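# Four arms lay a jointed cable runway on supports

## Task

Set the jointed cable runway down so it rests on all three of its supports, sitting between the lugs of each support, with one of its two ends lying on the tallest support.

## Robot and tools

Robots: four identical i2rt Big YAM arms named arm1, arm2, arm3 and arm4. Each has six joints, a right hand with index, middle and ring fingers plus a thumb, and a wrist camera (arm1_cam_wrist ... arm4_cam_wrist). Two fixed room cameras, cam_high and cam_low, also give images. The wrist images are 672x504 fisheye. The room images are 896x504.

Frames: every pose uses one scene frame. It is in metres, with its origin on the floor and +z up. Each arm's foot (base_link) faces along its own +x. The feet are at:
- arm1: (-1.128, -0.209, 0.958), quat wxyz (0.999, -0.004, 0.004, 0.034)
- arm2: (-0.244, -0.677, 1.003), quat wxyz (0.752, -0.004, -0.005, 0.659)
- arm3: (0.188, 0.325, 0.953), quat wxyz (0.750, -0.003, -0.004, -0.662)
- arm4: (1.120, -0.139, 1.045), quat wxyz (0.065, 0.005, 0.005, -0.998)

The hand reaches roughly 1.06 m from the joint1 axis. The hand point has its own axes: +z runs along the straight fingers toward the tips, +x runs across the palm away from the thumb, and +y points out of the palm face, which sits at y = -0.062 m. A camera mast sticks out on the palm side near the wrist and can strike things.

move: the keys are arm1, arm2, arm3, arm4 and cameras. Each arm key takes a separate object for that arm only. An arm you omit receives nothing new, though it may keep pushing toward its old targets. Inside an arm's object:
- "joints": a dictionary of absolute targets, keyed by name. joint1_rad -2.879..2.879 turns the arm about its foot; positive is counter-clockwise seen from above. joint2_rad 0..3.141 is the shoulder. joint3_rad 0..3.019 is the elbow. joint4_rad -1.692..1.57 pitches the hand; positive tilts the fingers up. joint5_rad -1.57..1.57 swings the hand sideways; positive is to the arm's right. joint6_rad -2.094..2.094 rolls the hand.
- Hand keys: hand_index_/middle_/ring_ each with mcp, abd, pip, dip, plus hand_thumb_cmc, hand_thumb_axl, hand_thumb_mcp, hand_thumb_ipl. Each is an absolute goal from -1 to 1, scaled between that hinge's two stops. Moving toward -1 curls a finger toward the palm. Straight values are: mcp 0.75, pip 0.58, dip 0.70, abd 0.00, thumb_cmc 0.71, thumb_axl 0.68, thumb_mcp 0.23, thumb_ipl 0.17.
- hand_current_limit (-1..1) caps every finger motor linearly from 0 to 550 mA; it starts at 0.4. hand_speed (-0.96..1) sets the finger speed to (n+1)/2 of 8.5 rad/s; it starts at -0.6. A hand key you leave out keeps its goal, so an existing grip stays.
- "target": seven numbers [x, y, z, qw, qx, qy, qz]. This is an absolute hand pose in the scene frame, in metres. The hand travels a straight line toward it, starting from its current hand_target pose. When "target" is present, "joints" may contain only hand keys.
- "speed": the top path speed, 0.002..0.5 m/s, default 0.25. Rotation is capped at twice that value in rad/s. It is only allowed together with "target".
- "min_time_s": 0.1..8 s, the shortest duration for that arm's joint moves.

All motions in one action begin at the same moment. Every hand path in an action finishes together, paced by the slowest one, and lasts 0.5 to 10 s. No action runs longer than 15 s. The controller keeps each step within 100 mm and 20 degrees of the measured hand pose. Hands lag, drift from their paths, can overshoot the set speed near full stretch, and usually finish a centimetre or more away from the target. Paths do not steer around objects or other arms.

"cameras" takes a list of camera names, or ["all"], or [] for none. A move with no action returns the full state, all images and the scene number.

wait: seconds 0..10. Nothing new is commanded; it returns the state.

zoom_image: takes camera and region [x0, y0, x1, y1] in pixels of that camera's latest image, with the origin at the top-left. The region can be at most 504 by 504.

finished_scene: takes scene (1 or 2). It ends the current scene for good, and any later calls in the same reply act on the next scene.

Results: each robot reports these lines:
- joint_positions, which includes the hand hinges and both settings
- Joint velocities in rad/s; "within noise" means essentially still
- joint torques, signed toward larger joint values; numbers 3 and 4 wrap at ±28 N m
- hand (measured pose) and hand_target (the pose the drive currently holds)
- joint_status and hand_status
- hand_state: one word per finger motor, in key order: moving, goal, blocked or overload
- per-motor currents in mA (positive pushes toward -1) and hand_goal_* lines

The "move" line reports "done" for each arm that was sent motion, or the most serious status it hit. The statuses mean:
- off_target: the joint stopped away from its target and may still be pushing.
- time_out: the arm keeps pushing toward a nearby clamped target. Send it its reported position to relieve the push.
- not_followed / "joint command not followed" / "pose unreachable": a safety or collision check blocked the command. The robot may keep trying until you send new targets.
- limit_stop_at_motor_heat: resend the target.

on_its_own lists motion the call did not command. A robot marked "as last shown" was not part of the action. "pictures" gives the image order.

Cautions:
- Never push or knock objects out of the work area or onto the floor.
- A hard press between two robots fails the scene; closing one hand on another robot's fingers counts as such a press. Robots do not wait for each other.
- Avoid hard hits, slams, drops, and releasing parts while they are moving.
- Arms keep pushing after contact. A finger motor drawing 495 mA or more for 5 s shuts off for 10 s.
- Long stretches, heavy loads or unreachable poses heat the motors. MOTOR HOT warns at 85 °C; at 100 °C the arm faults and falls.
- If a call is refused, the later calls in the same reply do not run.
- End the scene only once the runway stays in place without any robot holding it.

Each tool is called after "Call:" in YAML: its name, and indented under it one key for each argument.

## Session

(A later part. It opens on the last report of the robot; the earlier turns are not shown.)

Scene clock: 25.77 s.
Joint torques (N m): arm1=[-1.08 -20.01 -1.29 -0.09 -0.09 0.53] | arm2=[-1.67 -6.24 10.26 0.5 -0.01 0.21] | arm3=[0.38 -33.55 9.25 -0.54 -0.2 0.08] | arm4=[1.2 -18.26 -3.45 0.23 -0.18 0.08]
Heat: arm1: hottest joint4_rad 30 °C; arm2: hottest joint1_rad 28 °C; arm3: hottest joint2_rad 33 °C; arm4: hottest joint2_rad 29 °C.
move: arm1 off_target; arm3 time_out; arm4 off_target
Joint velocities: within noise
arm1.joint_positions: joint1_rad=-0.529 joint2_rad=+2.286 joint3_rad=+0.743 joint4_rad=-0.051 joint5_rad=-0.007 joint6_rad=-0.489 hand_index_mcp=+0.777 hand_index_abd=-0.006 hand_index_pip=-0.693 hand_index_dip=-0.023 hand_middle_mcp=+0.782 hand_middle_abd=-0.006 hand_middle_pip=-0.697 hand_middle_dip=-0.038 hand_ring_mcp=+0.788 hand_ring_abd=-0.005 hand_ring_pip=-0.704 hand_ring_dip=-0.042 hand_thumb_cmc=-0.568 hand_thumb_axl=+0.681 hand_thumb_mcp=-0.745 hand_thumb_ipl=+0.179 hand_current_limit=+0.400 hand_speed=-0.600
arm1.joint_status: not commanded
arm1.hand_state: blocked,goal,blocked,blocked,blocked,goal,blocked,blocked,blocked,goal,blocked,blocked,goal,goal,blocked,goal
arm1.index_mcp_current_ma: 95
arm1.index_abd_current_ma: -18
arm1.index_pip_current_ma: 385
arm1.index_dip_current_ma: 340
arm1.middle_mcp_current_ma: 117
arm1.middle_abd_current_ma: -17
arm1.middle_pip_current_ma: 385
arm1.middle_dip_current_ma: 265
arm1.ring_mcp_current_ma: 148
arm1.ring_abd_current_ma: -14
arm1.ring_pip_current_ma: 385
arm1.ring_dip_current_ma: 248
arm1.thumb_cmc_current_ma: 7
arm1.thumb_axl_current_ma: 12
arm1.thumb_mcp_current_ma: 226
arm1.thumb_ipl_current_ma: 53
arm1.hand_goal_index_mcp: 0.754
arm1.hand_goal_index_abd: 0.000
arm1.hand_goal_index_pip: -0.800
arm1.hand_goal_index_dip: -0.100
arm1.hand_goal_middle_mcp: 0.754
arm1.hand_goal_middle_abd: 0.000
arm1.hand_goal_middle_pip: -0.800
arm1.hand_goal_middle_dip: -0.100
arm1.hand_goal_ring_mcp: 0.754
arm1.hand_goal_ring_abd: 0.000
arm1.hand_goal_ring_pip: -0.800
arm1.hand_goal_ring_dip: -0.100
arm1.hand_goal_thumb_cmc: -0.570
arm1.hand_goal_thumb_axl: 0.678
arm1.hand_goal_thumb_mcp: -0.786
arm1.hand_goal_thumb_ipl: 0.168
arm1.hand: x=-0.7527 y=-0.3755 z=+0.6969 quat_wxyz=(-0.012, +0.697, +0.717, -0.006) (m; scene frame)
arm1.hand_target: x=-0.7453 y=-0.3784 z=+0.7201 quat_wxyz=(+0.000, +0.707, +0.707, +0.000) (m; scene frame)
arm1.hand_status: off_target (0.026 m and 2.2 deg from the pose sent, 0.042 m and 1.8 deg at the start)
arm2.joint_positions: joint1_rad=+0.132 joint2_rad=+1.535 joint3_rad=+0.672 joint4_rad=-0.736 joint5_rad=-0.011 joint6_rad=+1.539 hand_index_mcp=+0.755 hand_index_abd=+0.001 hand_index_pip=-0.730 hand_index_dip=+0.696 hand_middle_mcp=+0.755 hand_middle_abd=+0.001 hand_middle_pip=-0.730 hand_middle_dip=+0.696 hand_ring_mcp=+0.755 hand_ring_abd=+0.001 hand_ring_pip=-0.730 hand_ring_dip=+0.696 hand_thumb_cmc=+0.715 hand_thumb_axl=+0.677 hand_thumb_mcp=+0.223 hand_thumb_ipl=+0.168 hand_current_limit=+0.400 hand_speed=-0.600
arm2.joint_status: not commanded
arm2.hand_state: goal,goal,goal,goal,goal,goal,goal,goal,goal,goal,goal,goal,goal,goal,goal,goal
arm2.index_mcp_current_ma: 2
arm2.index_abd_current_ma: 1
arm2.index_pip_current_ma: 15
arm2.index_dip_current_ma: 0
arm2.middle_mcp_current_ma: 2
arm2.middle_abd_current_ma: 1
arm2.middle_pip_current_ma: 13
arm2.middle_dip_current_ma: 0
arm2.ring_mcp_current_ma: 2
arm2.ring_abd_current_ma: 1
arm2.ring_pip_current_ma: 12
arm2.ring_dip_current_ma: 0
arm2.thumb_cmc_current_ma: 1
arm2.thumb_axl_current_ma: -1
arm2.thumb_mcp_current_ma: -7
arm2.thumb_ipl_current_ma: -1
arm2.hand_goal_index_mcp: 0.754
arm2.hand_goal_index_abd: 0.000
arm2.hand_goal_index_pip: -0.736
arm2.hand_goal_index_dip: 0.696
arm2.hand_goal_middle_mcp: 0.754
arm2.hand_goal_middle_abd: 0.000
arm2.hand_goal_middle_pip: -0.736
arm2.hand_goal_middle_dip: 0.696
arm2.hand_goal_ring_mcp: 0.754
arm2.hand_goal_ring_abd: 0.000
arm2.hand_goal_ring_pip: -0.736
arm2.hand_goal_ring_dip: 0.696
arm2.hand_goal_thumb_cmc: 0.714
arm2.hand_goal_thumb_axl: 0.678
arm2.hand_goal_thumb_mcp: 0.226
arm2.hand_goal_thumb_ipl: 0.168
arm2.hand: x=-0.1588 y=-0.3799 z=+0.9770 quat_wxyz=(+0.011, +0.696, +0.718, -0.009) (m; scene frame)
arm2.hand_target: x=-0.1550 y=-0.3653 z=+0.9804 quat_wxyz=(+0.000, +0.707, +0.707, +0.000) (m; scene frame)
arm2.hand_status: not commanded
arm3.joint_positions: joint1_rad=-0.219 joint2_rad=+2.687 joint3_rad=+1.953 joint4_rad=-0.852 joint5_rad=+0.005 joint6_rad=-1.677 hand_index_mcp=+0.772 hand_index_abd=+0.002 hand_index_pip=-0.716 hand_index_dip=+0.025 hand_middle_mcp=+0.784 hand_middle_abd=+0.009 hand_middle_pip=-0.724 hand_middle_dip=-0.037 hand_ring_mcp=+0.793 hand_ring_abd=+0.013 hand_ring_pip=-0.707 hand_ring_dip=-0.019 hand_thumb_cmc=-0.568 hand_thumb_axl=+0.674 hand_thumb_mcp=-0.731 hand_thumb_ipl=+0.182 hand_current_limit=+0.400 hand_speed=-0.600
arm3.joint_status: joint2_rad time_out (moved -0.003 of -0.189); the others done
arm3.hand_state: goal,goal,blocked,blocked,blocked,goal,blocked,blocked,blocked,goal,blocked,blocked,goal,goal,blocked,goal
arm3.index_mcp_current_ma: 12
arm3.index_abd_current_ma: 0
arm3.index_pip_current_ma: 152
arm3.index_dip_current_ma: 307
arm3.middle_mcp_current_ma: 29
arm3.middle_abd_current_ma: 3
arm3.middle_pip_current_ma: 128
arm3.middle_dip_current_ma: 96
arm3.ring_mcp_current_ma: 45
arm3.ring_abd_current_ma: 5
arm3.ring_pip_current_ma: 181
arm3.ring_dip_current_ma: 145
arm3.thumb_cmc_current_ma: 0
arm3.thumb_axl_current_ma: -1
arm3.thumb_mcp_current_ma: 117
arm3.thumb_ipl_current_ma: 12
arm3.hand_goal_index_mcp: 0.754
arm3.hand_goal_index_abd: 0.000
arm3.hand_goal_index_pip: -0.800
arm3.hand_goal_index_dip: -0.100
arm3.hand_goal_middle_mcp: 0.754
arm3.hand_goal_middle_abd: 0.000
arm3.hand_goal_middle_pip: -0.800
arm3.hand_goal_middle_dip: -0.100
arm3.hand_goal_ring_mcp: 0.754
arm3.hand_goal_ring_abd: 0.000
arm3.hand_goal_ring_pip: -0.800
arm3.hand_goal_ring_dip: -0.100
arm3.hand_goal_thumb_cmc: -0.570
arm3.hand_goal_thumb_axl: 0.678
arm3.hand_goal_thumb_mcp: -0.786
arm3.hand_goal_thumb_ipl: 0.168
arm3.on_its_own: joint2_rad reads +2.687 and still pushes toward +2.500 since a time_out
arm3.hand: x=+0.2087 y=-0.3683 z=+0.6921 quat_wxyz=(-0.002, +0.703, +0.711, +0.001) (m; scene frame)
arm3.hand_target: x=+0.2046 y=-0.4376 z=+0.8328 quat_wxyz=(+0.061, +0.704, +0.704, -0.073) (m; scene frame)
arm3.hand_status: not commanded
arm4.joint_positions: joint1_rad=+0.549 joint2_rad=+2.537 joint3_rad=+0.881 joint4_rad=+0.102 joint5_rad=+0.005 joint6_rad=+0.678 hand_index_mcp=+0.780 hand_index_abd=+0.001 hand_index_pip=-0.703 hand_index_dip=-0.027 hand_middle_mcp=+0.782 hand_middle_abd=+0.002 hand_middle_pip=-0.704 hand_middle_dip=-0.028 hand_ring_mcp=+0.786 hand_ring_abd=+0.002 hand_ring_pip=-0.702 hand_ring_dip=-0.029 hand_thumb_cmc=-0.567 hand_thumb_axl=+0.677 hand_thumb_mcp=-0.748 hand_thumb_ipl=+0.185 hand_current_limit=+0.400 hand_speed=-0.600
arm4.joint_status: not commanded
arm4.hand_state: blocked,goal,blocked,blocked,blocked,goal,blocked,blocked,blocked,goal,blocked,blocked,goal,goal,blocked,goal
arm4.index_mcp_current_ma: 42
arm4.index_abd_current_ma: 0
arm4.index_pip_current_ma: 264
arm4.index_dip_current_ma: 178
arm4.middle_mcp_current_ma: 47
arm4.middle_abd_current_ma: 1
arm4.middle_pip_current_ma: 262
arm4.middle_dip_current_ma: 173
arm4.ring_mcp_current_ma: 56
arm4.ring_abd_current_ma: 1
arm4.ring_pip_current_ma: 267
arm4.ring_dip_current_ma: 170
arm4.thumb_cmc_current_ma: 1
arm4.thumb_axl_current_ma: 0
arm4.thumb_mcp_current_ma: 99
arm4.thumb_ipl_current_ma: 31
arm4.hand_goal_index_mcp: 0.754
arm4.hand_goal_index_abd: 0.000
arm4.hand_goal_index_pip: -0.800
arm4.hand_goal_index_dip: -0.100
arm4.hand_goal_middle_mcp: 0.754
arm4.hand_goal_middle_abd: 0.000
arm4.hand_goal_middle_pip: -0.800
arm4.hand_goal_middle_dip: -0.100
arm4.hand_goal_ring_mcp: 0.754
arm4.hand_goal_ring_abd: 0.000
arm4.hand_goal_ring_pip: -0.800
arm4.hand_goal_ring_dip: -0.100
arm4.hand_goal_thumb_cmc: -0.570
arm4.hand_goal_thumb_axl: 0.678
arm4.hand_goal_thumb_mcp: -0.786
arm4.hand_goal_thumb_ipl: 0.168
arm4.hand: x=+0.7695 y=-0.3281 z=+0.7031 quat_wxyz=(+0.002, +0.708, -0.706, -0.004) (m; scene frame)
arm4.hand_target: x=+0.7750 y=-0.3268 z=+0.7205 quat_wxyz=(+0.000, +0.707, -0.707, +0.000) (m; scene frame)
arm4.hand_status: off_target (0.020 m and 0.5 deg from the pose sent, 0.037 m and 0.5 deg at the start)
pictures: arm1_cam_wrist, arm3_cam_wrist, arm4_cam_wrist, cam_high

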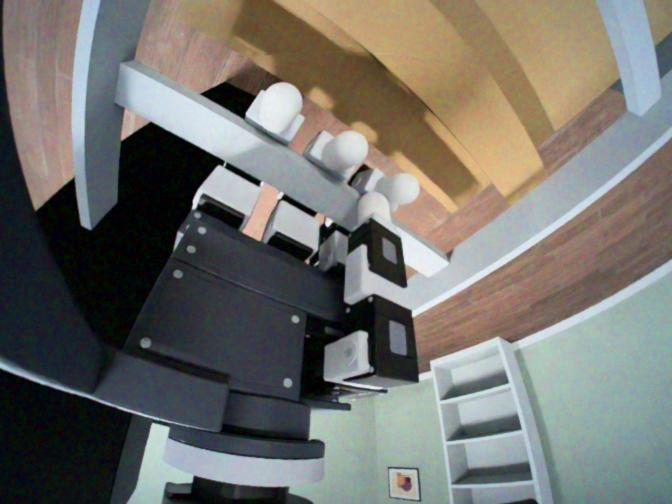

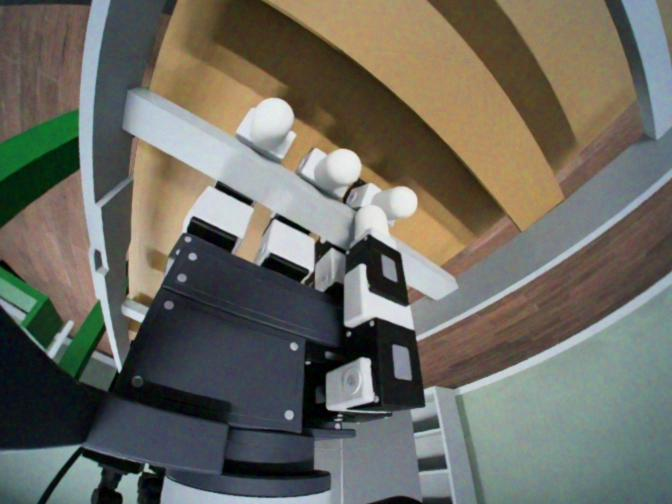

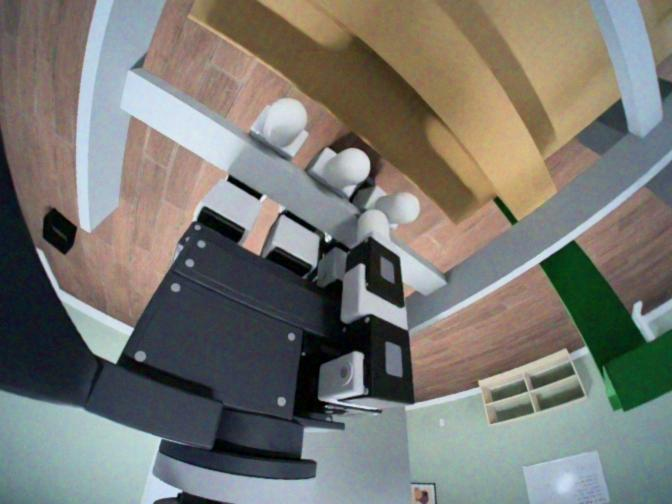

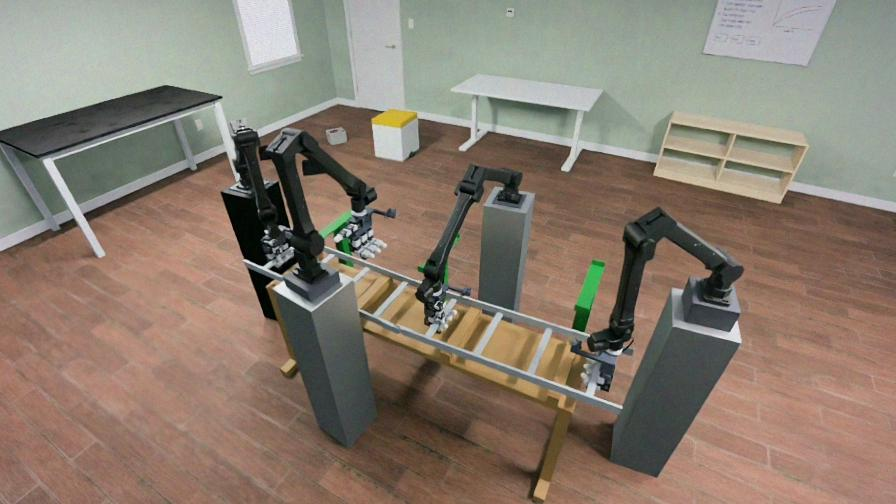

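Call:
move:
  arm1: {"target": [-0.742, -0.3785, 0.742, 0, 0.7071, 0.7071, 0], "speed": 0.025}
  arm3: {"joints": {"joint2_rad": 2.35, "joint3_rad": 1.97, "joint4_rad": -0.85}, "min_time_s": 2}
  arm4: {"target": [0.777, -0.327, 0.742, 0, 0.7071, -0.7071, 0], "speed": 0.025}

Call:
move:
  arm1: {"target": [-0.742, -0.3785, 0.757, 0, 0.7071, 0.7071, 0], "speed": 0.025}
  arm3: {"joints": {"joint2_rad": 2.25, "joint3_rad": 1.97, "joint4_rad": -0.86}, "min_time_s": 1.5}
  arm4: {"target": [0.777, -0.327, 0.76, 0, 0.7071, -0.7071, 0], "speed": 0.03}
  cameras: ["cam_low", "arm3_cam_wrist"]

Scene clock: 30.30 s.
Joint torques (N m): arm1=[-1.73 -20.42 -0.95 -0.03 0.32 0.44] | arm2=[-1.73 -6.24 10.24 0.55 -0.01 0.23] | arm3=[0.03 -41.76 11.88 -0.64 -0.35 0.06] | arm4=[1.38 -18.08 -3.23 0.35 -0.81 0.09]
Heat: arm1: hottest joint4_rad 30 °C; arm2: hottest joint1_rad 28 °C; arm3: hottest joint2_rad 36 °C; arm4: hottest joint2_rad 29 °C.
move: arm1 off_target; arm3 time_out; arm4 off_target
Joint velocities: within noise
arm1.joint_positions: joint1_rad=-0.515 joint2_rad=+2.229 joint3_rad=+0.730 joint4_rad=-0.105 joint5_rad=-0.018 joint6_rad=-0.477 hand_index_mcp=+0.784 hand_index_abd=-0.007 hand_index_pip=-0.693 hand_index_dip=-0.026 hand_middle_mcp=+0.786 hand_middle_abd=-0.006 hand_middle_pip=-0.696 hand_middle_dip=-0.044 hand_ring_mcp=+0.788 hand_ring_abd=-0.005 hand_ring_pip=-0.701 hand_ring_dip=-0.051 hand_thumb_cmc=-0.568 hand_thumb_axl=+0.681 hand_thumb_mcp=-0.746 hand_thumb_ipl=+0.179 hand_current_limit=+0.400 hand_speed=-0.600
arm1.joint_status: not commanded
arm1.hand_state: blocked,goal,blocked,blocked,blocked,goal,blocked,blocked,blocked,goal,blocked,blocked,goal,goal,blocked,goal
arm1.index_mcp_current_ma: 126
arm1.index_abd_current_ma: -21
arm1.index_pip_current_ma: 385
arm1.index_dip_current_ma: 323
arm1.middle_mcp_current_ma: 135
arm1.middle_abd_current_ma: -18
arm1.middle_pip_current_ma: 385
arm1.middle_dip_current_ma: 241
arm1.ring_mcp_current_ma: 148
arm1.ring_abd_current_ma: -14
arm1.ring_pip_current_ma: 385
arm1.ring_dip_current_ma: 204
arm1.thumb_cmc_current_ma: 7
arm1.thumb_axl_current_ma: 12
arm1.thumb_mcp_current_ma: 215
arm1.thumb_ipl_current_ma: 53
arm1.hand_goal_index_mcp: 0.754
arm1.hand_goal_index_abd: 0.000
arm1.hand_goal_index_pip: -0.800
arm1.hand_goal_index_dip: -0.100
arm1.hand_goal_middle_mcp: 0.754
arm1.hand_goal_middle_abd: 0.000
arm1.hand_goal_middle_pip: -0.800
arm1.hand_goal_middle_dip: -0.100
arm1.hand_goal_ring_mcp: 0.754
arm1.hand_goal_ring_abd: 0.000
arm1.hand_goal_ring_pip: -0.800
arm1.hand_goal_ring_dip: -0.100
arm1.hand_goal_thumb_cmc: -0.570
arm1.hand_goal_thumb_axl: 0.678
arm1.hand_goal_thumb_mcp: -0.786
arm1.hand_goal_thumb_ipl: 0.168
arm1.hand: x=-0.7490 y=-0.3696 z=+0.7141 quat_wxyz=(-0.018, +0.696, +0.717, -0.002) (m; scene frame)
arm1.hand_target: x=-0.7422 y=-0.3781 z=+0.7398 quat_wxyz=(+0.000, +0.707, +0.707, +0.000) (m; scene frame)
arm1.hand_status: off_target (0.030 m and 2.7 deg from the pose sent, 0.046 m and 2.2 deg at the start)
arm2: as last shown
arm3.joint_positions: joint1_rad=-0.215 joint2_rad=+2.657 joint3_rad=+1.909 joint4_rad=-0.830 joint5_rad=+0.010 joint6_rad=-1.674 hand_index_mcp=+0.789 hand_index_abd=+0.002 hand_index_pip=-0.715 hand_index_dip=-0.017 hand_middle_mcp=+0.795 hand_middle_abd=+0.004 hand_middle_pip=-0.702 hand_middle_dip=-0.037 hand_ring_mcp=+0.800 hand_ring_abd=+0.013 hand_ring_pip=-0.697 hand_ring_dip=-0.022 hand_thumb_cmc=-0.568 hand_thumb_axl=+0.673 hand_thumb_mcp=-0.743 hand_thumb_ipl=+0.182 hand_current_limit=+0.400 hand_speed=-0.600
arm3.joint_status: joint2_rad time_out (moved -0.030 of -0.337); the others done
arm3.hand_state: blocked,goal,blocked,blocked,blocked,goal,blocked,blocked,blocked,goal,blocked,blocked,goal,goal,blocked,goal
arm3.index_mcp_current_ma: 38
arm3.index_abd_current_ma: 0
arm3.index_pip_current_ma: 156
arm3.index_dip_current_ma: 151
arm3.middle_mcp_current_ma: 49
arm3.middle_abd_current_ma: 1
arm3.middle_pip_current_ma: 200
arm3.middle_dip_current_ma: 96
arm3.ring_mcp_current_ma: 60
arm3.ring_abd_current_ma: 5
arm3.ring_pip_current_ma: 215
arm3.ring_dip_current_ma: 138
arm3.thumb_cmc_current_ma: 0
arm3.thumb_axl_current_ma: -2
arm3.thumb_mcp_current_ma: 75
arm3.thumb_ipl_current_ma: 12
arm3.hand_goal_index_mcp: 0.754
arm3.hand_goal_index_abd: 0.000
arm3.hand_goal_index_pip: -0.800
arm3.hand_goal_index_dip: -0.100
arm3.hand_goal_middle_mcp: 0.754
arm3.hand_goal_middle_abd: 0.000
arm3.hand_goal_middle_pip: -0.800
arm3.hand_goal_middle_dip: -0.100
arm3.hand_goal_ring_mcp: 0.754
arm3.hand_goal_ring_abd: 0.000
arm3.hand_goal_ring_pip: -0.800
arm3.hand_goal_ring_dip: -0.100
arm3.hand_goal_thumb_cmc: -0.570
arm3.hand_goal_thumb_axl: 0.678
arm3.hand_goal_thumb_mcp: -0.786
arm3.hand_goal_thumb_ipl: 0.168
arm3.on_its_own: joint2_rad reads +2.657 and still pushes toward +2.350 since a time_out; hand_index_dip moved -0.043 toward your old target -0.100
arm3.hand: x=+0.2113 y=-0.3634 z=+0.6987 quat_wxyz=(-0.002, +0.703, +0.712, -0.003) (m; scene frame)
arm3.hand_target: x=+0.2016 y=-0.4674 z=+0.9428 quat_wxyz=(+0.111, +0.697, +0.696, -0.134) (m; scene frame)
arm3.hand_status: not commanded
arm4.joint_positions: joint1_rad=+0.549 joint2_rad=+2.476 joint3_rad=+0.844 joint4_rad=+0.072 joint5_rad=+0.019 joint6_rad=+0.680 hand_index_mcp=+0.787 hand_index_abd=+0.001 hand_index_pip=-0.703 hand_index_dip=-0.033 hand_middle_mcp=+0.790 hand_middle_abd=+0.002 hand_middle_pip=-0.704 hand_middle_dip=-0.032 hand_ring_mcp=+0.793 hand_ring_abd=+0.003 hand_ring_pip=-0.702 hand_ring_dip=-0.035 hand_thumb_cmc=-0.567 hand_thumb_axl=+0.677 hand_thumb_mcp=-0.750 hand_thumb_ipl=+0.185 hand_current_limit=+0.400 hand_speed=-0.600
arm4.joint_status: not commanded
arm4.hand_state: blocked,goal,blocked,blocked,blocked,goal,blocked,blocked,blocked,goal,blocked,blocked,goal,goal,blocked,goal
arm4.index_mcp_current_ma: 60
arm4.index_abd_current_ma: 0
arm4.index_pip_current_ma: 264
arm4.index_dip_current_ma: 156
arm4.middle_mcp_current_ma: 68
arm4.middle_abd_current_ma: 1
arm4.middle_pip_current_ma: 262
arm4.middle_dip_current_ma: 158
arm4.ring_mcp_current_ma: 75
arm4.ring_abd_current_ma: 1
arm4.ring_pip_current_ma: 271
arm4.ring_dip_current_ma: 148
arm4.thumb_cmc_current_ma: 1
arm4.thumb_axl_current_ma: 0
arm4.thumb_mcp_current_ma: 92
arm4.thumb_ipl_current_ma: 31
arm4.hand_goal_index_mcp: 0.754
arm4.hand_goal_index_abd: 0.000
arm4.hand_goal_index_pip: -0.800
arm4.hand_goal_index_dip: -0.100
arm4.hand_goal_middle_mcp: 0.754
arm4.hand_goal_middle_abd: 0.000
arm4.hand_goal_middle_pip: -0.800
arm4.hand_goal_middle_dip: -0.100
arm4.hand_goal_ring_mcp: 0.754
arm4.hand_goal_ring_abd: 0.000
arm4.hand_goal_ring_pip: -0.800
arm4.hand_goal_ring_dip: -0.100
arm4.hand_goal_thumb_cmc: -0.570
arm4.hand_goal_thumb_axl: 0.678
arm4.hand_goal_thumb_mcp: -0.786
arm4.hand_goal_thumb_ipl: 0.168
arm4.hand: x=+0.7696 y=-0.3246 z=+0.7242 quat_wxyz=(-0.002, +0.707, -0.707, -0.011) (m; scene frame)
arm4.hand_target: x=+0.7768 y=-0.3267 z=+0.7406 quat_wxyz=(+0.000, +0.707, -0.707, +0.000) (m; scene frame)
arm4.hand_status: off_target (0.019 m and 1.2 deg from the pose sent, 0.040 m and 0.5 deg at the start)
pictures: none

not run: a stop came earlier in this reply.

Call:
move:
  arm1: {"target": [-0.742, -0.3785, 0.757, 0, 0.7071, 0.7071, 0], "speed": 0.025}
  arm3: {"joints": {"joint2_rad": 2.26, "joint3_rad": 1.96, "joint4_rad": -0.87}, "min_time_s": 1.5}
  arm4: {"target": [0.777, -0.327, 0.76, 0, 0.7071, -0.7071, 0], "speed": 0.03}
  cameras: ["cam_low", "arm3_cam_wrist"]

Scene clock: 34.03 s.
Joint torques (N m): arm1=[-1.9 -20.01 -0.38 -0.28 0.34 0.42] | arm2=[-1.9 -6.24 10.26 0.51 -0.01 0.24] | arm3=[0.09 -43.87 13.81 -0.61 -0.56 0.06] | arm4=[1.44 -17.67 -2.82 0.29 -0.82 0.09]
Heat: arm1: hottest joint4_rad 30 °C; arm2: hottest joint3_rad 28 °C; arm3: hottest joint2_rad 37 °C; arm4: hottest joint2_rad 29 °C.
move: arm1 off_target; arm3 time_out; arm4 off_target
Joint velocities: within noise
arm1.joint_positions: joint1_rad=-0.514 joint2_rad=+2.178 joint3_rad=+0.713 joint4_rad=-0.138 joint5_rad=-0.019 joint6_rad=-0.475 hand_index_mcp=+0.783 hand_index_abd=-0.007 hand_index_pip=-0.693 hand_index_dip=-0.032 hand_middle_mcp=+0.784 hand_middle_abd=-0.006 hand_middle_pip=-0.696 hand_middle_dip=-0.047 hand_ring_mcp=+0.785 hand_ring_abd=-0.005 hand_ring_pip=-0.701 hand_ring_dip=-0.054 hand_thumb_cmc=-0.568 hand_thumb_axl=+0.681 hand_thumb_mcp=-0.747 hand_thumb_ipl=+0.179 hand_current_limit=+0.400 hand_speed=-0.600
arm1.joint_status: not commanded
arm1.hand_state: blocked,goal,blocked,blocked,blocked,goal,blocked,blocked,blocked,goal,blocked,blocked,goal,goal,blocked,goal
arm1.index_mcp_current_ma: 123
arm1.index_abd_current_ma: -21
arm1.index_pip_current_ma: 385
arm1.index_dip_current_ma: 295
arm1.middle_mcp_current_ma: 128
arm1.middle_abd_current_ma: -19
arm1.middle_pip_current_ma: 385
arm1.middle_dip_current_ma: 227
arm1.ring_mcp_current_ma: 133
arm1.ring_abd_current_ma: -15
arm1.ring_pip_current_ma: 385
arm1.ring_dip_current_ma: 190
arm1.thumb_cmc_current_ma: 7
arm1.thumb_axl_current_ma: 12
arm1.thumb_mcp_current_ma: 214
arm1.thumb_ipl_current_ma: 53
arm1.hand_goal_index_mcp: 0.754
arm1.hand_goal_index_abd: 0.000
arm1.hand_goal_index_pip: -0.800
arm1.hand_goal_index_dip: -0.100
arm1.hand_goal_middle_mcp: 0.754
arm1.hand_goal_middle_abd: 0.000
arm1.hand_goal_middle_pip: -0.800
arm1.hand_goal_middle_dip: -0.100
arm1.hand_goal_ring_mcp: 0.754
arm1.hand_goal_ring_abd: 0.000
arm1.hand_goal_ring_pip: -0.800
arm1.hand_goal_ring_dip: -0.100
arm1.hand_goal_thumb_cmc: -0.570
arm1.hand_goal_thumb_axl: 0.678
arm1.hand_goal_thumb_mcp: -0.786
arm1.hand_goal_thumb_ipl: 0.168
arm1.hand: x=-0.7492 y=-0.3690 z=+0.7294 quat_wxyz=(-0.018, +0.697, +0.717, -0.002) (m; scene frame)
arm1.hand_target: x=-0.7422 y=-0.3783 z=+0.7548 quat_wxyz=(+0.000, +0.707, +0.707, +0.000) (m; scene frame)
arm1.hand_status: off_target (0.030 m and 2.6 deg from the pose sent, 0.044 m and 2.7 deg at the start)
arm2: as last shown
arm3.joint_positions: joint1_rad=-0.215 joint2_rad=+2.600 joint3_rad=+1.879 joint4_rad=-0.849 joint5_rad=+0.017 joint6_rad=-1.674 hand_index_mcp=+0.792 hand_index_abd=+0.002 hand_index_pip=-0.711 hand_index_dip=-0.025 hand_middle_mcp=+0.798 hand_middle_abd=+0.003 hand_middle_pip=-0.700 hand_middle_dip=-0.037 hand_ring_mcp=+0.802 hand_ring_abd=+0.010 hand_ring_pip=-0.697 hand_ring_dip=-0.024 hand_thumb_cmc=-0.569 hand_thumb_axl=+0.672 hand_thumb_mcp=-0.744 hand_thumb_ipl=+0.182 hand_current_limit=+0.400 hand_speed=-0.600
arm3.joint_status: joint2_rad time_out (moved -0.057 of -0.397); the others done
arm3.hand_state: blocked,goal,blocked,blocked,blocked,goal,blocked,blocked,blocked,goal,blocked,blocked,goal,goal,blocked,goal
arm3.index_mcp_current_ma: 45
arm3.index_abd_current_ma: 0
arm3.index_pip_current_ma: 169
arm3.index_dip_current_ma: 128
arm3.middle_mcp_current_ma: 56
arm3.middle_abd_current_ma: 0
arm3.middle_pip_current_ma: 206
arm3.middle_dip_current_ma: 96
arm3.ring_mcp_current_ma: 67
arm3.ring_abd_current_ma: 3
arm3.ring_pip_current_ma: 215
arm3.ring_dip_current_ma: 132
arm3.thumb_cmc_current_ma: 0
arm3.thumb_axl_current_ma: -2
arm3.thumb_mcp_current_ma: 73
arm3.thumb_ipl_current_ma: 12
arm3.hand_goal_index_mcp: 0.754
arm3.hand_goal_index_abd: 0.000
arm3.hand_goal_index_pip: -0.800
arm3.hand_goal_index_dip: -0.100
arm3.hand_goal_middle_mcp: 0.754
arm3.hand_goal_middle_abd: 0.000
arm3.hand_goal_middle_pip: -0.800
arm3.hand_goal_middle_dip: -0.100
arm3.hand_goal_ring_mcp: 0.754
arm3.hand_goal_ring_abd: 0.000
arm3.hand_goal_ring_pip: -0.800
arm3.hand_goal_ring_dip: -0.100
arm3.hand_goal_thumb_cmc: -0.570
arm3.hand_goal_thumb_axl: 0.678
arm3.hand_goal_thumb_mcp: -0.786
arm3.hand_goal_thumb_ipl: 0.168
arm3.on_its_own: joint2_rad reads +2.600 and still pushes toward +2.260 since a time_out
arm3.hand: x=+0.2101 y=-0.3642 z=+0.7266 quat_wxyz=(-0.002, +0.703, +0.712, -0.008) (m; scene frame)
arm3.hand_target: x=+0.2011 y=-0.4696 z=+1.0058 quat_wxyz=(+0.131, +0.693, +0.692, -0.157) (m; scene frame)
arm3.hand_status: not commanded
arm4.joint_positions: joint1_rad=+0.549 joint2_rad=+2.415 joint3_rad=+0.815 joint4_rad=+0.043 joint5_rad=+0.020 joint6_rad=+0.680 hand_index_mcp=+0.787 hand_index_abd=+0.001 hand_index_pip=-0.703 hand_index_dip=-0.037 hand_middle_mcp=+0.790 hand_middle_abd=+0.003 hand_middle_pip=-0.704 hand_middle_dip=-0.036 hand_ring_mcp=+0.794 hand_ring_abd=+0.005 hand_ring_pip=-0.701 hand_ring_dip=-0.036 hand_thumb_cmc=-0.567 hand_thumb_axl=+0.677 hand_thumb_mcp=-0.750 hand_thumb_ipl=+0.185 hand_current_limit=+0.400 hand_speed=-0.600
arm4.joint_status: not commanded
arm4.hand_state: blocked,goal,blocked,blocked,blocked,goal,blocked,blocked,blocked,goal,blocked,blocked,goal,goal,blocked,goal
arm4.index_mcp_current_ma: 60
arm4.index_abd_current_ma: 0
arm4.index_pip_current_ma: 264
arm4.index_dip_current_ma: 143
arm4.middle_mcp_current_ma: 68
arm4.middle_abd_current_ma: 1
arm4.middle_pip_current_ma: 262
arm4.middle_dip_current_ma: 143
arm4.ring_mcp_current_ma: 78
arm4.ring_abd_current_ma: 3
arm4.ring_pip_current_ma: 273
arm4.ring_dip_current_ma: 147
arm4.thumb_cmc_current_ma: 1
arm4.thumb_axl_current_ma: -1
arm4.thumb_mcp_current_ma: 89
arm4.thumb_ipl_current_ma: 31
arm4.hand_goal_index_mcp: 0.754
arm4.hand_goal_index_abd: 0.000
arm4.hand_goal_index_pip: -0.800
arm4.hand_goal_index_dip: -0.100
arm4.hand_goal_middle_mcp: 0.754
arm4.hand_goal_middle_abd: 0.000
arm4.hand_goal_middle_pip: -0.800
arm4.hand_goal_middle_dip: -0.100
arm4.hand_goal_ring_mcp: 0.754
arm4.hand_goal_ring_abd: 0.000
arm4.hand_goal_ring_pip: -0.800
arm4.hand_goal_ring_dip: -0.100
arm4.hand_goal_thumb_cmc: -0.570
arm4.hand_goal_thumb_axl: 0.678
arm4.hand_goal_thumb_mcp: -0.786
arm4.hand_goal_thumb_ipl: 0.168
arm4.hand: x=+0.7686 y=-0.3252 z=+0.7442 quat_wxyz=(-0.001, +0.707, -0.707, -0.011) (m; scene frame)
arm4.hand_target: x=+0.7768 y=-0.3267 z=+0.7588 quat_wxyz=(+0.000, +0.707, -0.707, +0.000) (m; scene frame)
arm4.hand_status: off_target (0.018 m and 1.3 deg from the pose sent, 0.037 m and 1.2 deg at the start)
pictures: arm3_cam_wrist, cam_low

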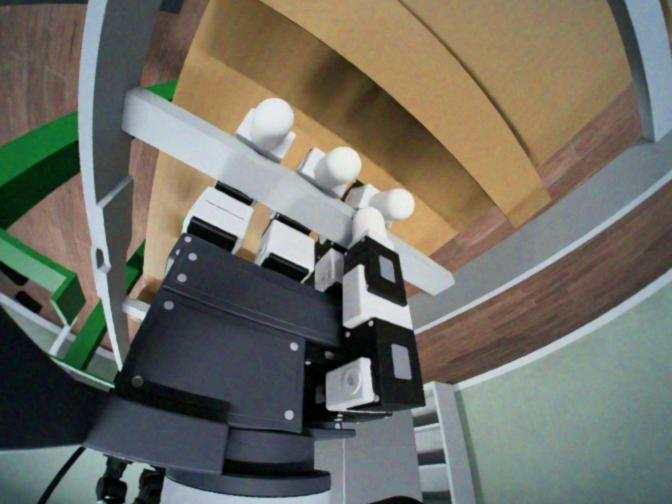

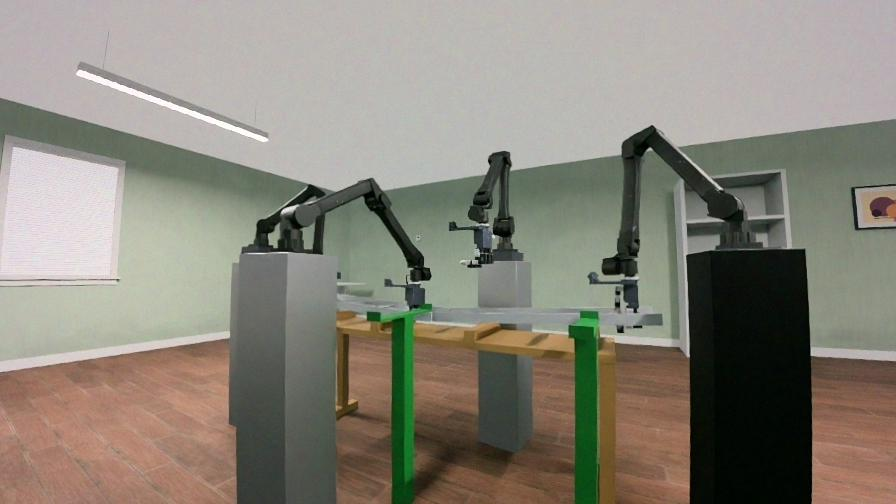

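Call:
move:
  arm1: {"target": [-0.742, -0.3785, 0.777, 0, 0.7071, 0.7071, 0], "speed": 0.025}
  arm2: {"target": [-0.158, -0.370, 0.83, 0, 0.7071, 0.7071, 0], "speed": 0.1}
  arm3: {"joints": {"joint2_rad": 2.19, "joint3_rad": 1.935, "joint4_rad": -0.90}, "min_time_s": 1.5}
  arm4: {"target": [0.777, -0.327, 0.776, 0, 0.7071, -0.7071, 0], "speed": 0.025}
  cameras: ["arm2_cam_wrist"]

Scene clock: 37.83 s.
Joint torques (N m): arm1=[-1.96 -19.72 0.32 -0.47 0.25 0.41] | arm2=[-0.62 -8.41 3.26 0.61 0.02 0.22] | arm3=[-0.03 -44.28 14.31 -0.55 -0.68 0.06] | arm4=[1.49 -17.32 -2.22 0.18 -1 0.09]
Heat: arm1: hottest joint4_rad 30 °C; arm2: hottest joint3_rad 28 °C; arm3: hottest joint2_rad 41 °C; arm4: hottest joint2_rad 29 °C.
move: arm1 off_target; arm2 done; arm3 time_out; arm4 off_target
Joint velocities: within noise
arm1.joint_positions: joint1_rad=-0.514 joint2_rad=+2.112 joint3_rad=+0.694 joint4_rad=-0.187 joint5_rad=-0.016 joint6_rad=-0.475 hand_index_mcp=+0.781 hand_index_abd=-0.007 hand_index_pip=-0.693 hand_index_dip=-0.032 hand_middle_mcp=+0.782 hand_middle_abd=-0.006 hand_middle_pip=-0.696 hand_middle_dip=-0.050 hand_ring_mcp=+0.783 hand_ring_abd=-0.005 hand_ring_pip=-0.701 hand_ring_dip=-0.060 hand_thumb_cmc=-0.568 hand_thumb_axl=+0.681 hand_thumb_mcp=-0.747 hand_thumb_ipl=+0.179 hand_current_limit=+0.400 hand_speed=-0.600
arm1.joint_status: not commanded
arm1.hand_state: blocked,goal,blocked,blocked,blocked,goal,blocked,blocked,blocked,goal,blocked,blocked,goal,goal,blocked,goal
arm1.index_mcp_current_ma: 112
arm1.index_abd_current_ma: -21
arm1.index_pip_current_ma: 385
arm1.index_dip_current_ma: 294
arm1.middle_mcp_current_ma: 118
arm1.middle_abd_current_ma: -19
arm1.middle_pip_current_ma: 385
arm1.middle_dip_current_ma: 212
arm1.ring_mcp_current_ma: 124
arm1.ring_abd_current_ma: -15
arm1.ring_pip_current_ma: 385
arm1.ring_dip_current_ma: 165
arm1.thumb_cmc_current_ma: 7
arm1.thumb_axl_current_ma: 12
arm1.thumb_mcp_current_ma: 214
arm1.thumb_ipl_current_ma: 53
arm1.hand_goal_index_mcp: 0.754
arm1.hand_goal_index_abd: 0.000
arm1.hand_goal_index_pip: -0.800
arm1.hand_goal_index_dip: -0.100
arm1.hand_goal_middle_mcp: 0.754
arm1.hand_goal_middle_abd: 0.000
arm1.hand_goal_middle_pip: -0.800
arm1.hand_goal_middle_dip: -0.100
arm1.hand_goal_ring_mcp: 0.754
arm1.hand_goal_ring_abd: 0.000
arm1.hand_goal_ring_pip: -0.800
arm1.hand_goal_ring_dip: -0.100
arm1.hand_goal_thumb_cmc: -0.570
arm1.hand_goal_thumb_axl: 0.678
arm1.hand_goal_thumb_mcp: -0.786
arm1.hand_goal_thumb_ipl: 0.168
arm1.hand: x=-0.7503 y=-0.3688 z=+0.7489 quat_wxyz=(-0.018, +0.697, +0.717, -0.003) (m; scene frame)
arm1.hand_target: x=-0.7422 y=-0.3782 z=+0.7748 quat_wxyz=(+0.000, +0.707, +0.707, +0.000) (m; scene frame)
arm1.hand_status: off_target (0.031 m and 2.7 deg from the pose sent, 0.049 m and 2.6 deg at the start)
arm2.joint_positions: joint1_rad=+0.132 joint2_rad=+1.983 joint3_rad=+0.661 joint4_rad=-0.244 joint5_rad=-0.011 joint6_rad=+1.554 hand_index_mcp=+0.755 hand_index_abd=+0.001 hand_index_pip=-0.730 hand_index_dip=+0.696 hand_middle_mcp=+0.755 hand_middle_abd=+0.001 hand_middle_pip=-0.730 hand_middle_dip=+0.696 hand_ring_mcp=+0.755 hand_ring_abd=+0.001 hand_ring_pip=-0.730 hand_ring_dip=+0.696 hand_thumb_cmc=+0.715 hand_thumb_axl=+0.677 hand_thumb_mcp=+0.223 hand_thumb_ipl=+0.168 hand_current_limit=+0.400 hand_speed=-0.600
arm2.joint_status: not commanded
arm2.hand_state: goal,goal,goal,goal,goal,goal,goal,goal,goal,goal,goal,goal,goal,goal,goal,goal
arm2.index_mcp_current_ma: 2
arm2.index_abd_current_ma: 1
arm2.index_pip_current_ma: 15
arm2.index_dip_current_ma: 0
arm2.middle_mcp_current_ma: 2
arm2.middle_abd_current_ma: 1
arm2.middle_pip_current_ma: 13
arm2.middle_dip_current_ma: 0
arm2.ring_mcp_current_ma: 2
arm2.ring_abd_current_ma: 1
arm2.ring_pip_current_ma: 12
arm2.ring_dip_current_ma: 0
arm2.thumb_cmc_current_ma: 1
arm2.thumb_axl_current_ma: -1
arm2.thumb_mcp_current_ma: -7
arm2.thumb_ipl_current_ma: -1
arm2.hand_goal_index_mcp: 0.754
arm2.hand_goal_index_abd: 0.000
arm2.hand_goal_index_pip: -0.736
arm2.hand_goal_index_dip: 0.696
arm2.hand_goal_middle_mcp: 0.754
arm2.hand_goal_middle_abd: 0.000
arm2.hand_goal_middle_pip: -0.736
arm2.hand_goal_middle_dip: 0.696
arm2.hand_goal_ring_mcp: 0.754
arm2.hand_goal_ring_abd: 0.000
arm2.hand_goal_ring_pip: -0.736
arm2.hand_goal_ring_dip: 0.696
arm2.hand_goal_thumb_cmc: 0.714
arm2.hand_goal_thumb_axl: 0.678
arm2.hand_goal_thumb_mcp: 0.226
arm2.hand_goal_thumb_ipl: 0.168
arm2.hand: x=-0.1573 y=-0.3676 z=+0.8351 quat_wxyz=(-0.001, +0.702, +0.713, +0.002) (m; scene frame)
arm2.hand_target: x=-0.1581 y=-0.3700 z=+0.8301 quat_wxyz=(+0.000, +0.707, +0.707, +0.000) (m; scene frame)
arm2.hand_status: done (0.006 m and 0.9 deg from the pose sent, 0.147 m and 2.4 deg at the start)
arm3.joint_positions: joint1_rad=-0.215 joint2_rad=+2.537 joint3_rad=+1.849 joint4_rad=-0.881 joint5_rad=+0.020 joint6_rad=-1.674 hand_index_mcp=+0.799 hand_index_abd=+0.002 hand_index_pip=-0.706 hand_index_dip=-0.035 hand_middle_mcp=+0.806 hand_middle_abd=+0.003 hand_middle_pip=-0.697 hand_middle_dip=-0.037 hand_ring_mcp=+0.811 hand_ring_abd=+0.009 hand_ring_pip=-0.696 hand_ring_dip=-0.025 hand_thumb_cmc=-0.570 hand_thumb_axl=+0.672 hand_thumb_mcp=-0.746 hand_thumb_ipl=+0.182 hand_current_limit=+0.400 hand_speed=-0.600
arm3.joint_status: joint2_rad time_out (moved -0.063 of -0.410); the others done
arm3.hand_state: blocked,goal,blocked,blocked,blocked,goal,blocked,blocked,blocked,goal,blocked,blocked,goal,goal,blocked,goal
arm3.index_mcp_current_ma: 58
arm3.index_abd_current_ma: 0
arm3.index_pip_current_ma: 184
arm3.index_dip_current_ma: 101
arm3.middle_mcp_current_ma: 74
arm3.middle_abd_current_ma: 0
arm3.middle_pip_current_ma: 216
arm3.middle_dip_current_ma: 94
arm3.ring_mcp_current_ma: 87
arm3.ring_abd_current_ma: 3
arm3.ring_pip_current_ma: 220
arm3.ring_dip_current_ma: 129
arm3.thumb_cmc_current_ma: 0
arm3.thumb_axl_current_ma: -2
arm3.thumb_mcp_current_ma: 67
arm3.thumb_ipl_current_ma: 12
arm3.hand_goal_index_mcp: 0.754
arm3.hand_goal_index_abd: 0.000
arm3.hand_goal_index_pip: -0.800
arm3.hand_goal_index_dip: -0.100
arm3.hand_goal_middle_mcp: 0.754
arm3.hand_goal_middle_abd: 0.000
arm3.hand_goal_middle_pip: -0.800
arm3.hand_goal_middle_dip: -0.100
arm3.hand_goal_ring_mcp: 0.754
arm3.hand_goal_ring_abd: 0.000
arm3.hand_goal_ring_pip: -0.800
arm3.hand_goal_ring_dip: -0.100
arm3.hand_goal_thumb_cmc: -0.570
arm3.hand_goal_thumb_axl: 0.678
arm3.hand_goal_thumb_mcp: -0.786
arm3.hand_goal_thumb_ipl: 0.168
arm3.on_its_own: joint2_rad reads +2.537 and still pushes toward +2.190 since a time_out
arm3.hand: x=+0.2095 y=-0.3630 z=+0.7581 quat_wxyz=(-0.003, +0.703, +0.712, -0.010) (m; scene frame)
arm3.hand_target: x=+0.2019 y=-0.4589 z=+1.0434 quat_wxyz=(+0.135, +0.692, +0.691, -0.162) (m; scene frame)
arm3.hand_status: not commanded
arm4.joint_positions: joint1_rad=+0.549 joint2_rad=+2.361 joint3_rad=+0.787 joint4_rad=+0.016 joint5_rad=+0.024 joint6_rad=+0.680 hand_index_mcp=+0.787 hand_index_abd=+0.002 hand_index_pip=-0.703 hand_index_dip=-0.038 hand_middle_mcp=+0.789 hand_middle_abd=+0.003 hand_middle_pip=-0.704 hand_middle_dip=-0.038 hand_ring_mcp=+0.790 hand_ring_abd=+0.005 hand_ring_pip=-0.701 hand_ring_dip=-0.036 hand_thumb_cmc=-0.567 hand_thumb_axl=+0.677 hand_thumb_mcp=-0.750 hand_thumb_ipl=+0.184 hand_current_limit=+0.400 hand_speed=-0.600
arm4.joint_status: not commanded
arm4.hand_state: blocked,goal,blocked,blocked,blocked,goal,blocked,blocked,blocked,goal,blocked,blocked,goal,goal,blocked,goal
arm4.index_mcp_current_ma: 60
arm4.index_abd_current_ma: 1
arm4.index_pip_current_ma: 264
arm4.index_dip_current_ma: 137
arm4.middle_mcp_current_ma: 64
arm4.middle_abd_current_ma: 1
arm4.middle_pip_current_ma: 262
arm4.middle_dip_current_ma: 137
arm4.ring_mcp_current_ma: 68
arm4.ring_abd_current_ma: 3
arm4.ring_pip_current_ma: 273
arm4.ring_dip_current_ma: 147
arm4.thumb_cmc_current_ma: 1
arm4.thumb_axl_current_ma: -1
arm4.thumb_mcp_current_ma: 88
arm4.thumb_ipl_current_ma: 30
arm4.hand_goal_index_mcp: 0.754
arm4.hand_goal_index_abd: 0.000
arm4.hand_goal_index_pip: -0.800
arm4.hand_goal_index_dip: -0.100
arm4.hand_goal_middle_mcp: 0.754
arm4.hand_goal_middle_abd: 0.000
arm4.hand_goal_middle_pip: -0.800
arm4.hand_goal_middle_dip: -0.100
arm4.hand_goal_ring_mcp: 0.754
arm4.hand_goal_ring_abd: 0.000
arm4.hand_goal_ring_pip: -0.800
arm4.hand_goal_ring_dip: -0.100
arm4.hand_goal_thumb_cmc: -0.570
arm4.hand_goal_thumb_axl: 0.678
arm4.hand_goal_thumb_mcp: -0.786
arm4.hand_goal_thumb_ipl: 0.168
arm4.hand: x=+0.7692 y=-0.3239 z=+0.7617 quat_wxyz=(-0.001, +0.707, -0.707, -0.013) (m; scene frame)
arm4.hand_target: x=+0.7769 y=-0.3267 z=+0.7749 quat_wxyz=(+0.000, +0.707, -0.707, +0.000) (m; scene frame)
arm4.hand_status: off_target (0.017 m and 1.5 deg from the pose sent, 0.033 m and 1.3 deg at the start)
pictures: arm2_cam_wrist

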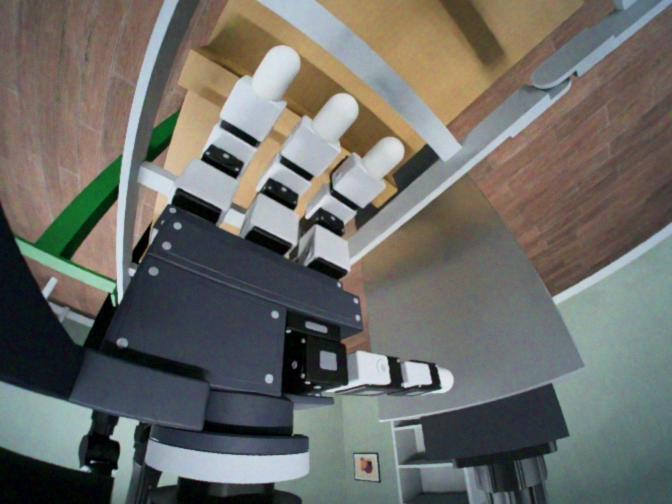

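Call:
move:
  arm2: {"target": [-0.153, -0.368, 0.727, 0, 0.7071, 0.7071, 0], "speed": 0.1}
  cameras: ["arm2_cam_wrist", "cam_low"]

Scene clock: 39.93 s.
Joint torques (N m): arm1=[-1.9 -19.78 0.31 -0.47 0.25 0.41] | arm2=[-1.44 -9.88 1.06 0.66 0.03 0.12] | arm3=[-0.15 -44.1 14.38 -0.58 -0.67 0.05] | arm4=[1.49 -17.2 -2.24 0.23 -1 0.09]
Heat: arm1: hottest joint4_rad 30 °C; arm2: hottest joint3_rad 28 °C; arm3: hottest joint2_rad 43 °C; arm4: hottest joint2_rad 30 °C.
move: arm2 done
Joint velocities: within noise
arm1, arm3, arm4: as last shown
arm2.joint_positions: joint1_rad=+0.132 joint2_rad=+2.326 joint3_rad=+0.757 joint4_rad=-0.001 joint5_rad=-0.011 joint6_rad=+1.554 hand_index_mcp=+0.755 hand_index_abd=+0.001 hand_index_pip=-0.730 hand_index_dip=+0.696 hand_middle_mcp=+0.755 hand_middle_abd=+0.001 hand_middle_pip=-0.730 hand_middle_dip=+0.696 hand_ring_mcp=+0.755 hand_ring_abd=+0.001 hand_ring_pip=-0.730 hand_ring_dip=+0.696 hand_thumb_cmc=+0.715 hand_thumb_axl=+0.677 hand_thumb_mcp=+0.223 hand_thumb_ipl=+0.168 hand_current_limit=+0.400 hand_speed=-0.600
arm2.joint_status: not commanded
arm2.hand_state: goal,goal,goal,goal,goal,goal,goal,goal,goal,goal,goal,goal,goal,goal,goal,goal
arm2.index_mcp_current_ma: 2
arm2.index_abd_current_ma: 1
arm2.index_pip_current_ma: 15
arm2.index_dip_current_ma: 0
arm2.middle_mcp_current_ma: 2
arm2.middle_abd_current_ma: 1
arm2.middle_pip_current_ma: 13
arm2.middle_dip_current_ma: 0
arm2.ring_mcp_current_ma: 2
arm2.ring_abd_current_ma: 1
arm2.ring_pip_current_ma: 12
arm2.ring_dip_current_ma: 0
arm2.thumb_cmc_current_ma: 1
arm2.thumb_axl_current_ma: -1
arm2.thumb_mcp_current_ma: -7
arm2.thumb_ipl_current_ma: -1
arm2.hand_goal_index_mcp: 0.754
arm2.hand_goal_index_abd: 0.000
arm2.hand_goal_index_pip: -0.736
arm2.hand_goal_index_dip: 0.696
arm2.hand_goal_middle_mcp: 0.754
arm2.hand_goal_middle_abd: 0.000
arm2.hand_goal_middle_pip: -0.736
arm2.hand_goal_middle_dip: 0.696
arm2.hand_goal_ring_mcp: 0.754
arm2.hand_goal_ring_abd: 0.000
arm2.hand_goal_ring_pip: -0.736
arm2.hand_goal_ring_dip: 0.696
arm2.hand_goal_thumb_cmc: 0.714
arm2.hand_goal_thumb_axl: 0.678
arm2.hand_goal_thumb_mcp: 0.226
arm2.hand_goal_thumb_ipl: 0.168
arm2.hand: x=-0.1560 y=-0.3670 z=+0.7327 quat_wxyz=(+0.001, +0.702, +0.713, +0.001) (m; scene frame)
arm2.hand_target: x=-0.1531 y=-0.3682 z=+0.7271 quat_wxyz=(+0.000, +0.707, +0.707, +0.000) (m; scene frame)
arm2.hand_status: done (0.007 m and 0.9 deg from the pose sent, 0.108 m and 0.9 deg at the start)
arm3.on_its_own: joint2_rad reads +2.537 and still pushes toward +2.190 since a time_out
pictures: arm2_cam_wrist, cam_low

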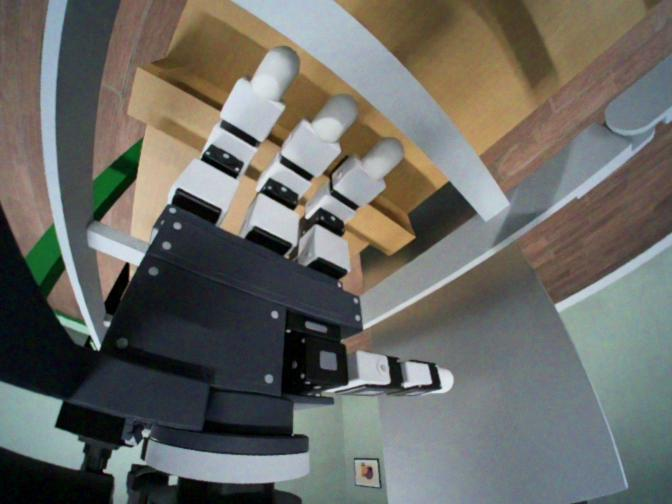

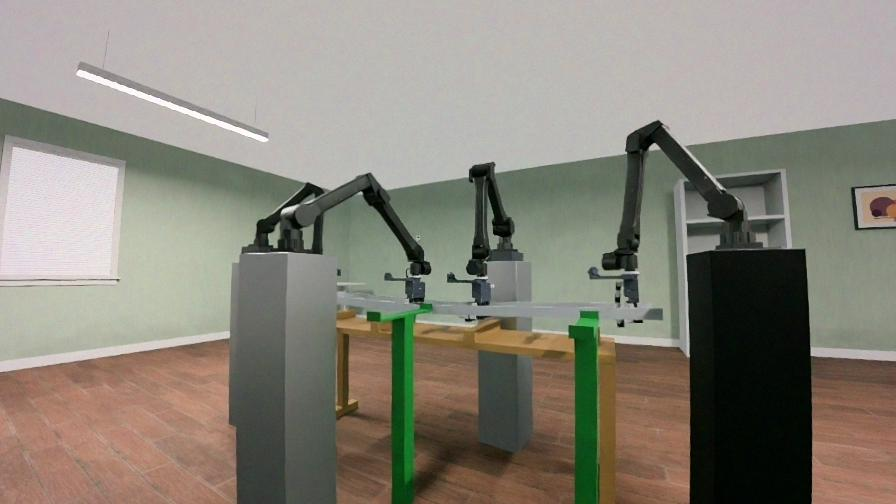

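Call:
move:
  arm2: {"target": [-0.075, -0.368, 0.728, 0, 0.7071, 0.7071, 0], "speed": 0.08}
  cameras: ["arm2_cam_wrist"]

Scene clock: 41.87 s.
Joint torques (N m): arm1=[-1.9 -19.72 0.34 -0.49 0.25 0.41] | arm2=[-1.73 -10.17 1.7 -0.14 0.1 -0.12] | arm3=[-0.26 -44.1 14.31 -0.61 -0.67 0.05] | arm4=[1.44 -17.26 -2.22 0.21 -1.01 0.09]
Heat: arm1: hottest joint2_rad 30 °C; arm2: hottest joint3_rad 28 °C; arm3: hottest joint2_rad 46 °C; arm4: hottest joint2_rad 30 °C.
move: arm2 done
Joint velocities: within noise
arm1, arm3, arm4: as last shown
arm1.hand: x=-0.7501 y=-0.3688 z=+0.7491 quat_wxyz=(-0.018, +0.697, +0.717, -0.003) (m; scene frame)
arm1.hand_target: x=-0.7422 y=-0.3782 z=+0.7749 quat_wxyz=(+0.000, +0.707, +0.707, +0.000) (m; scene frame)
arm2.joint_positions: joint1_rad=-0.098 joint2_rad=+2.326 joint3_rad=+0.781 joint4_rad=-0.013 joint5_rad=-0.012 joint6_rad=+1.346 hand_index_mcp=+0.758 hand_index_abd=+0.001 hand_index_pip=-0.730 hand_index_dip=+0.696 hand_middle_mcp=+0.757 hand_middle_abd=+0.001 hand_middle_pip=-0.730 hand_middle_dip=+0.696 hand_ring_mcp=+0.755 hand_ring_abd=+0.001 hand_ring_pip=-0.730 hand_ring_dip=+0.696 hand_thumb_cmc=+0.715 hand_thumb_axl=+0.677 hand_thumb_mcp=+0.223 hand_thumb_ipl=+0.168 hand_current_limit=+0.400 hand_speed=-0.600
arm2.joint_status: not commanded
arm2.hand_state: goal,goal,goal,goal,goal,goal,goal,goal,goal,goal,goal,goal,goal,goal,goal,goal
arm2.index_mcp_current_ma: 9
arm2.index_abd_current_ma: 1
arm2.index_pip_current_ma: 15
arm2.index_dip_current_ma: 0
arm2.middle_mcp_current_ma: 5
arm2.middle_abd_current_ma: 1
arm2.middle_pip_current_ma: 13
arm2.middle_dip_current_ma: 0
arm2.ring_mcp_current_ma: 2
arm2.ring_abd_current_ma: 1
arm2.ring_pip_current_ma: 12
arm2.ring_dip_current_ma: 0
arm2.thumb_cmc_current_ma: 1
arm2.thumb_axl_current_ma: -1
arm2.thumb_mcp_current_ma: -7
arm2.thumb_ipl_current_ma: -1
arm2.hand_goal_index_mcp: 0.754
arm2.hand_goal_index_abd: 0.000
arm2.hand_goal_index_pip: -0.736
arm2.hand_goal_index_dip: 0.696
arm2.hand_goal_middle_mcp: 0.754
arm2.hand_goal_middle_abd: 0.000
arm2.hand_goal_middle_pip: -0.736
arm2.hand_goal_middle_dip: 0.696
arm2.hand_goal_ring_mcp: 0.754
arm2.hand_goal_ring_abd: 0.000
arm2.hand_goal_ring_pip: -0.736
arm2.hand_goal_ring_dip: 0.696
arm2.hand_goal_thumb_cmc: 0.714
arm2.hand_goal_thumb_axl: 0.678
arm2.hand_goal_thumb_mcp: 0.226
arm2.hand_goal_thumb_ipl: 0.168
arm2.hand: x=-0.0783 y=-0.3652 z=+0.7337 quat_wxyz=(-0.004, +0.709, +0.705, +0.007) (m; scene frame)
arm2.hand_target: x=-0.0751 y=-0.3682 z=+0.7281 quat_wxyz=(+0.000, +0.707, +0.707, +0.000) (m; scene frame)
arm2.hand_status: done (0.007 m and 1.0 deg from the pose sent, 0.081 m and 0.9 deg at the start)
arm3.ring_pip_current_ma: 221
arm3.on_its_own: joint2_rad reads +2.537 and still pushes toward +2.190 since a time_out
arm3.hand_target: x=+0.2019 y=-0.4589 z=+1.0433 quat_wxyz=(+0.135, +0.692, +0.691, -0.162) (m; scene frame)
arm4.hand: x=+0.7692 y=-0.3238 z=+0.7617 quat_wxyz=(-0.001, +0.707, -0.707, -0.013) (m; scene frame)
arm4.hand_target: x=+0.7769 y=-0.3266 z=+0.7749 quat_wxyz=(+0.000, +0.707, -0.707, +0.000) (m; scene frame)
pictures: arm2_cam_wrist

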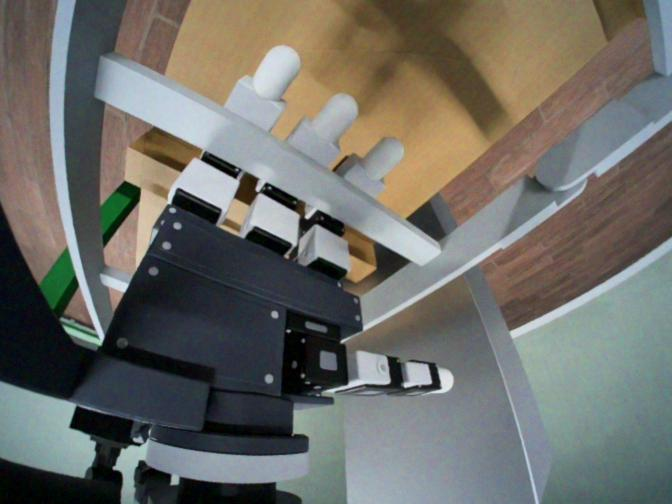

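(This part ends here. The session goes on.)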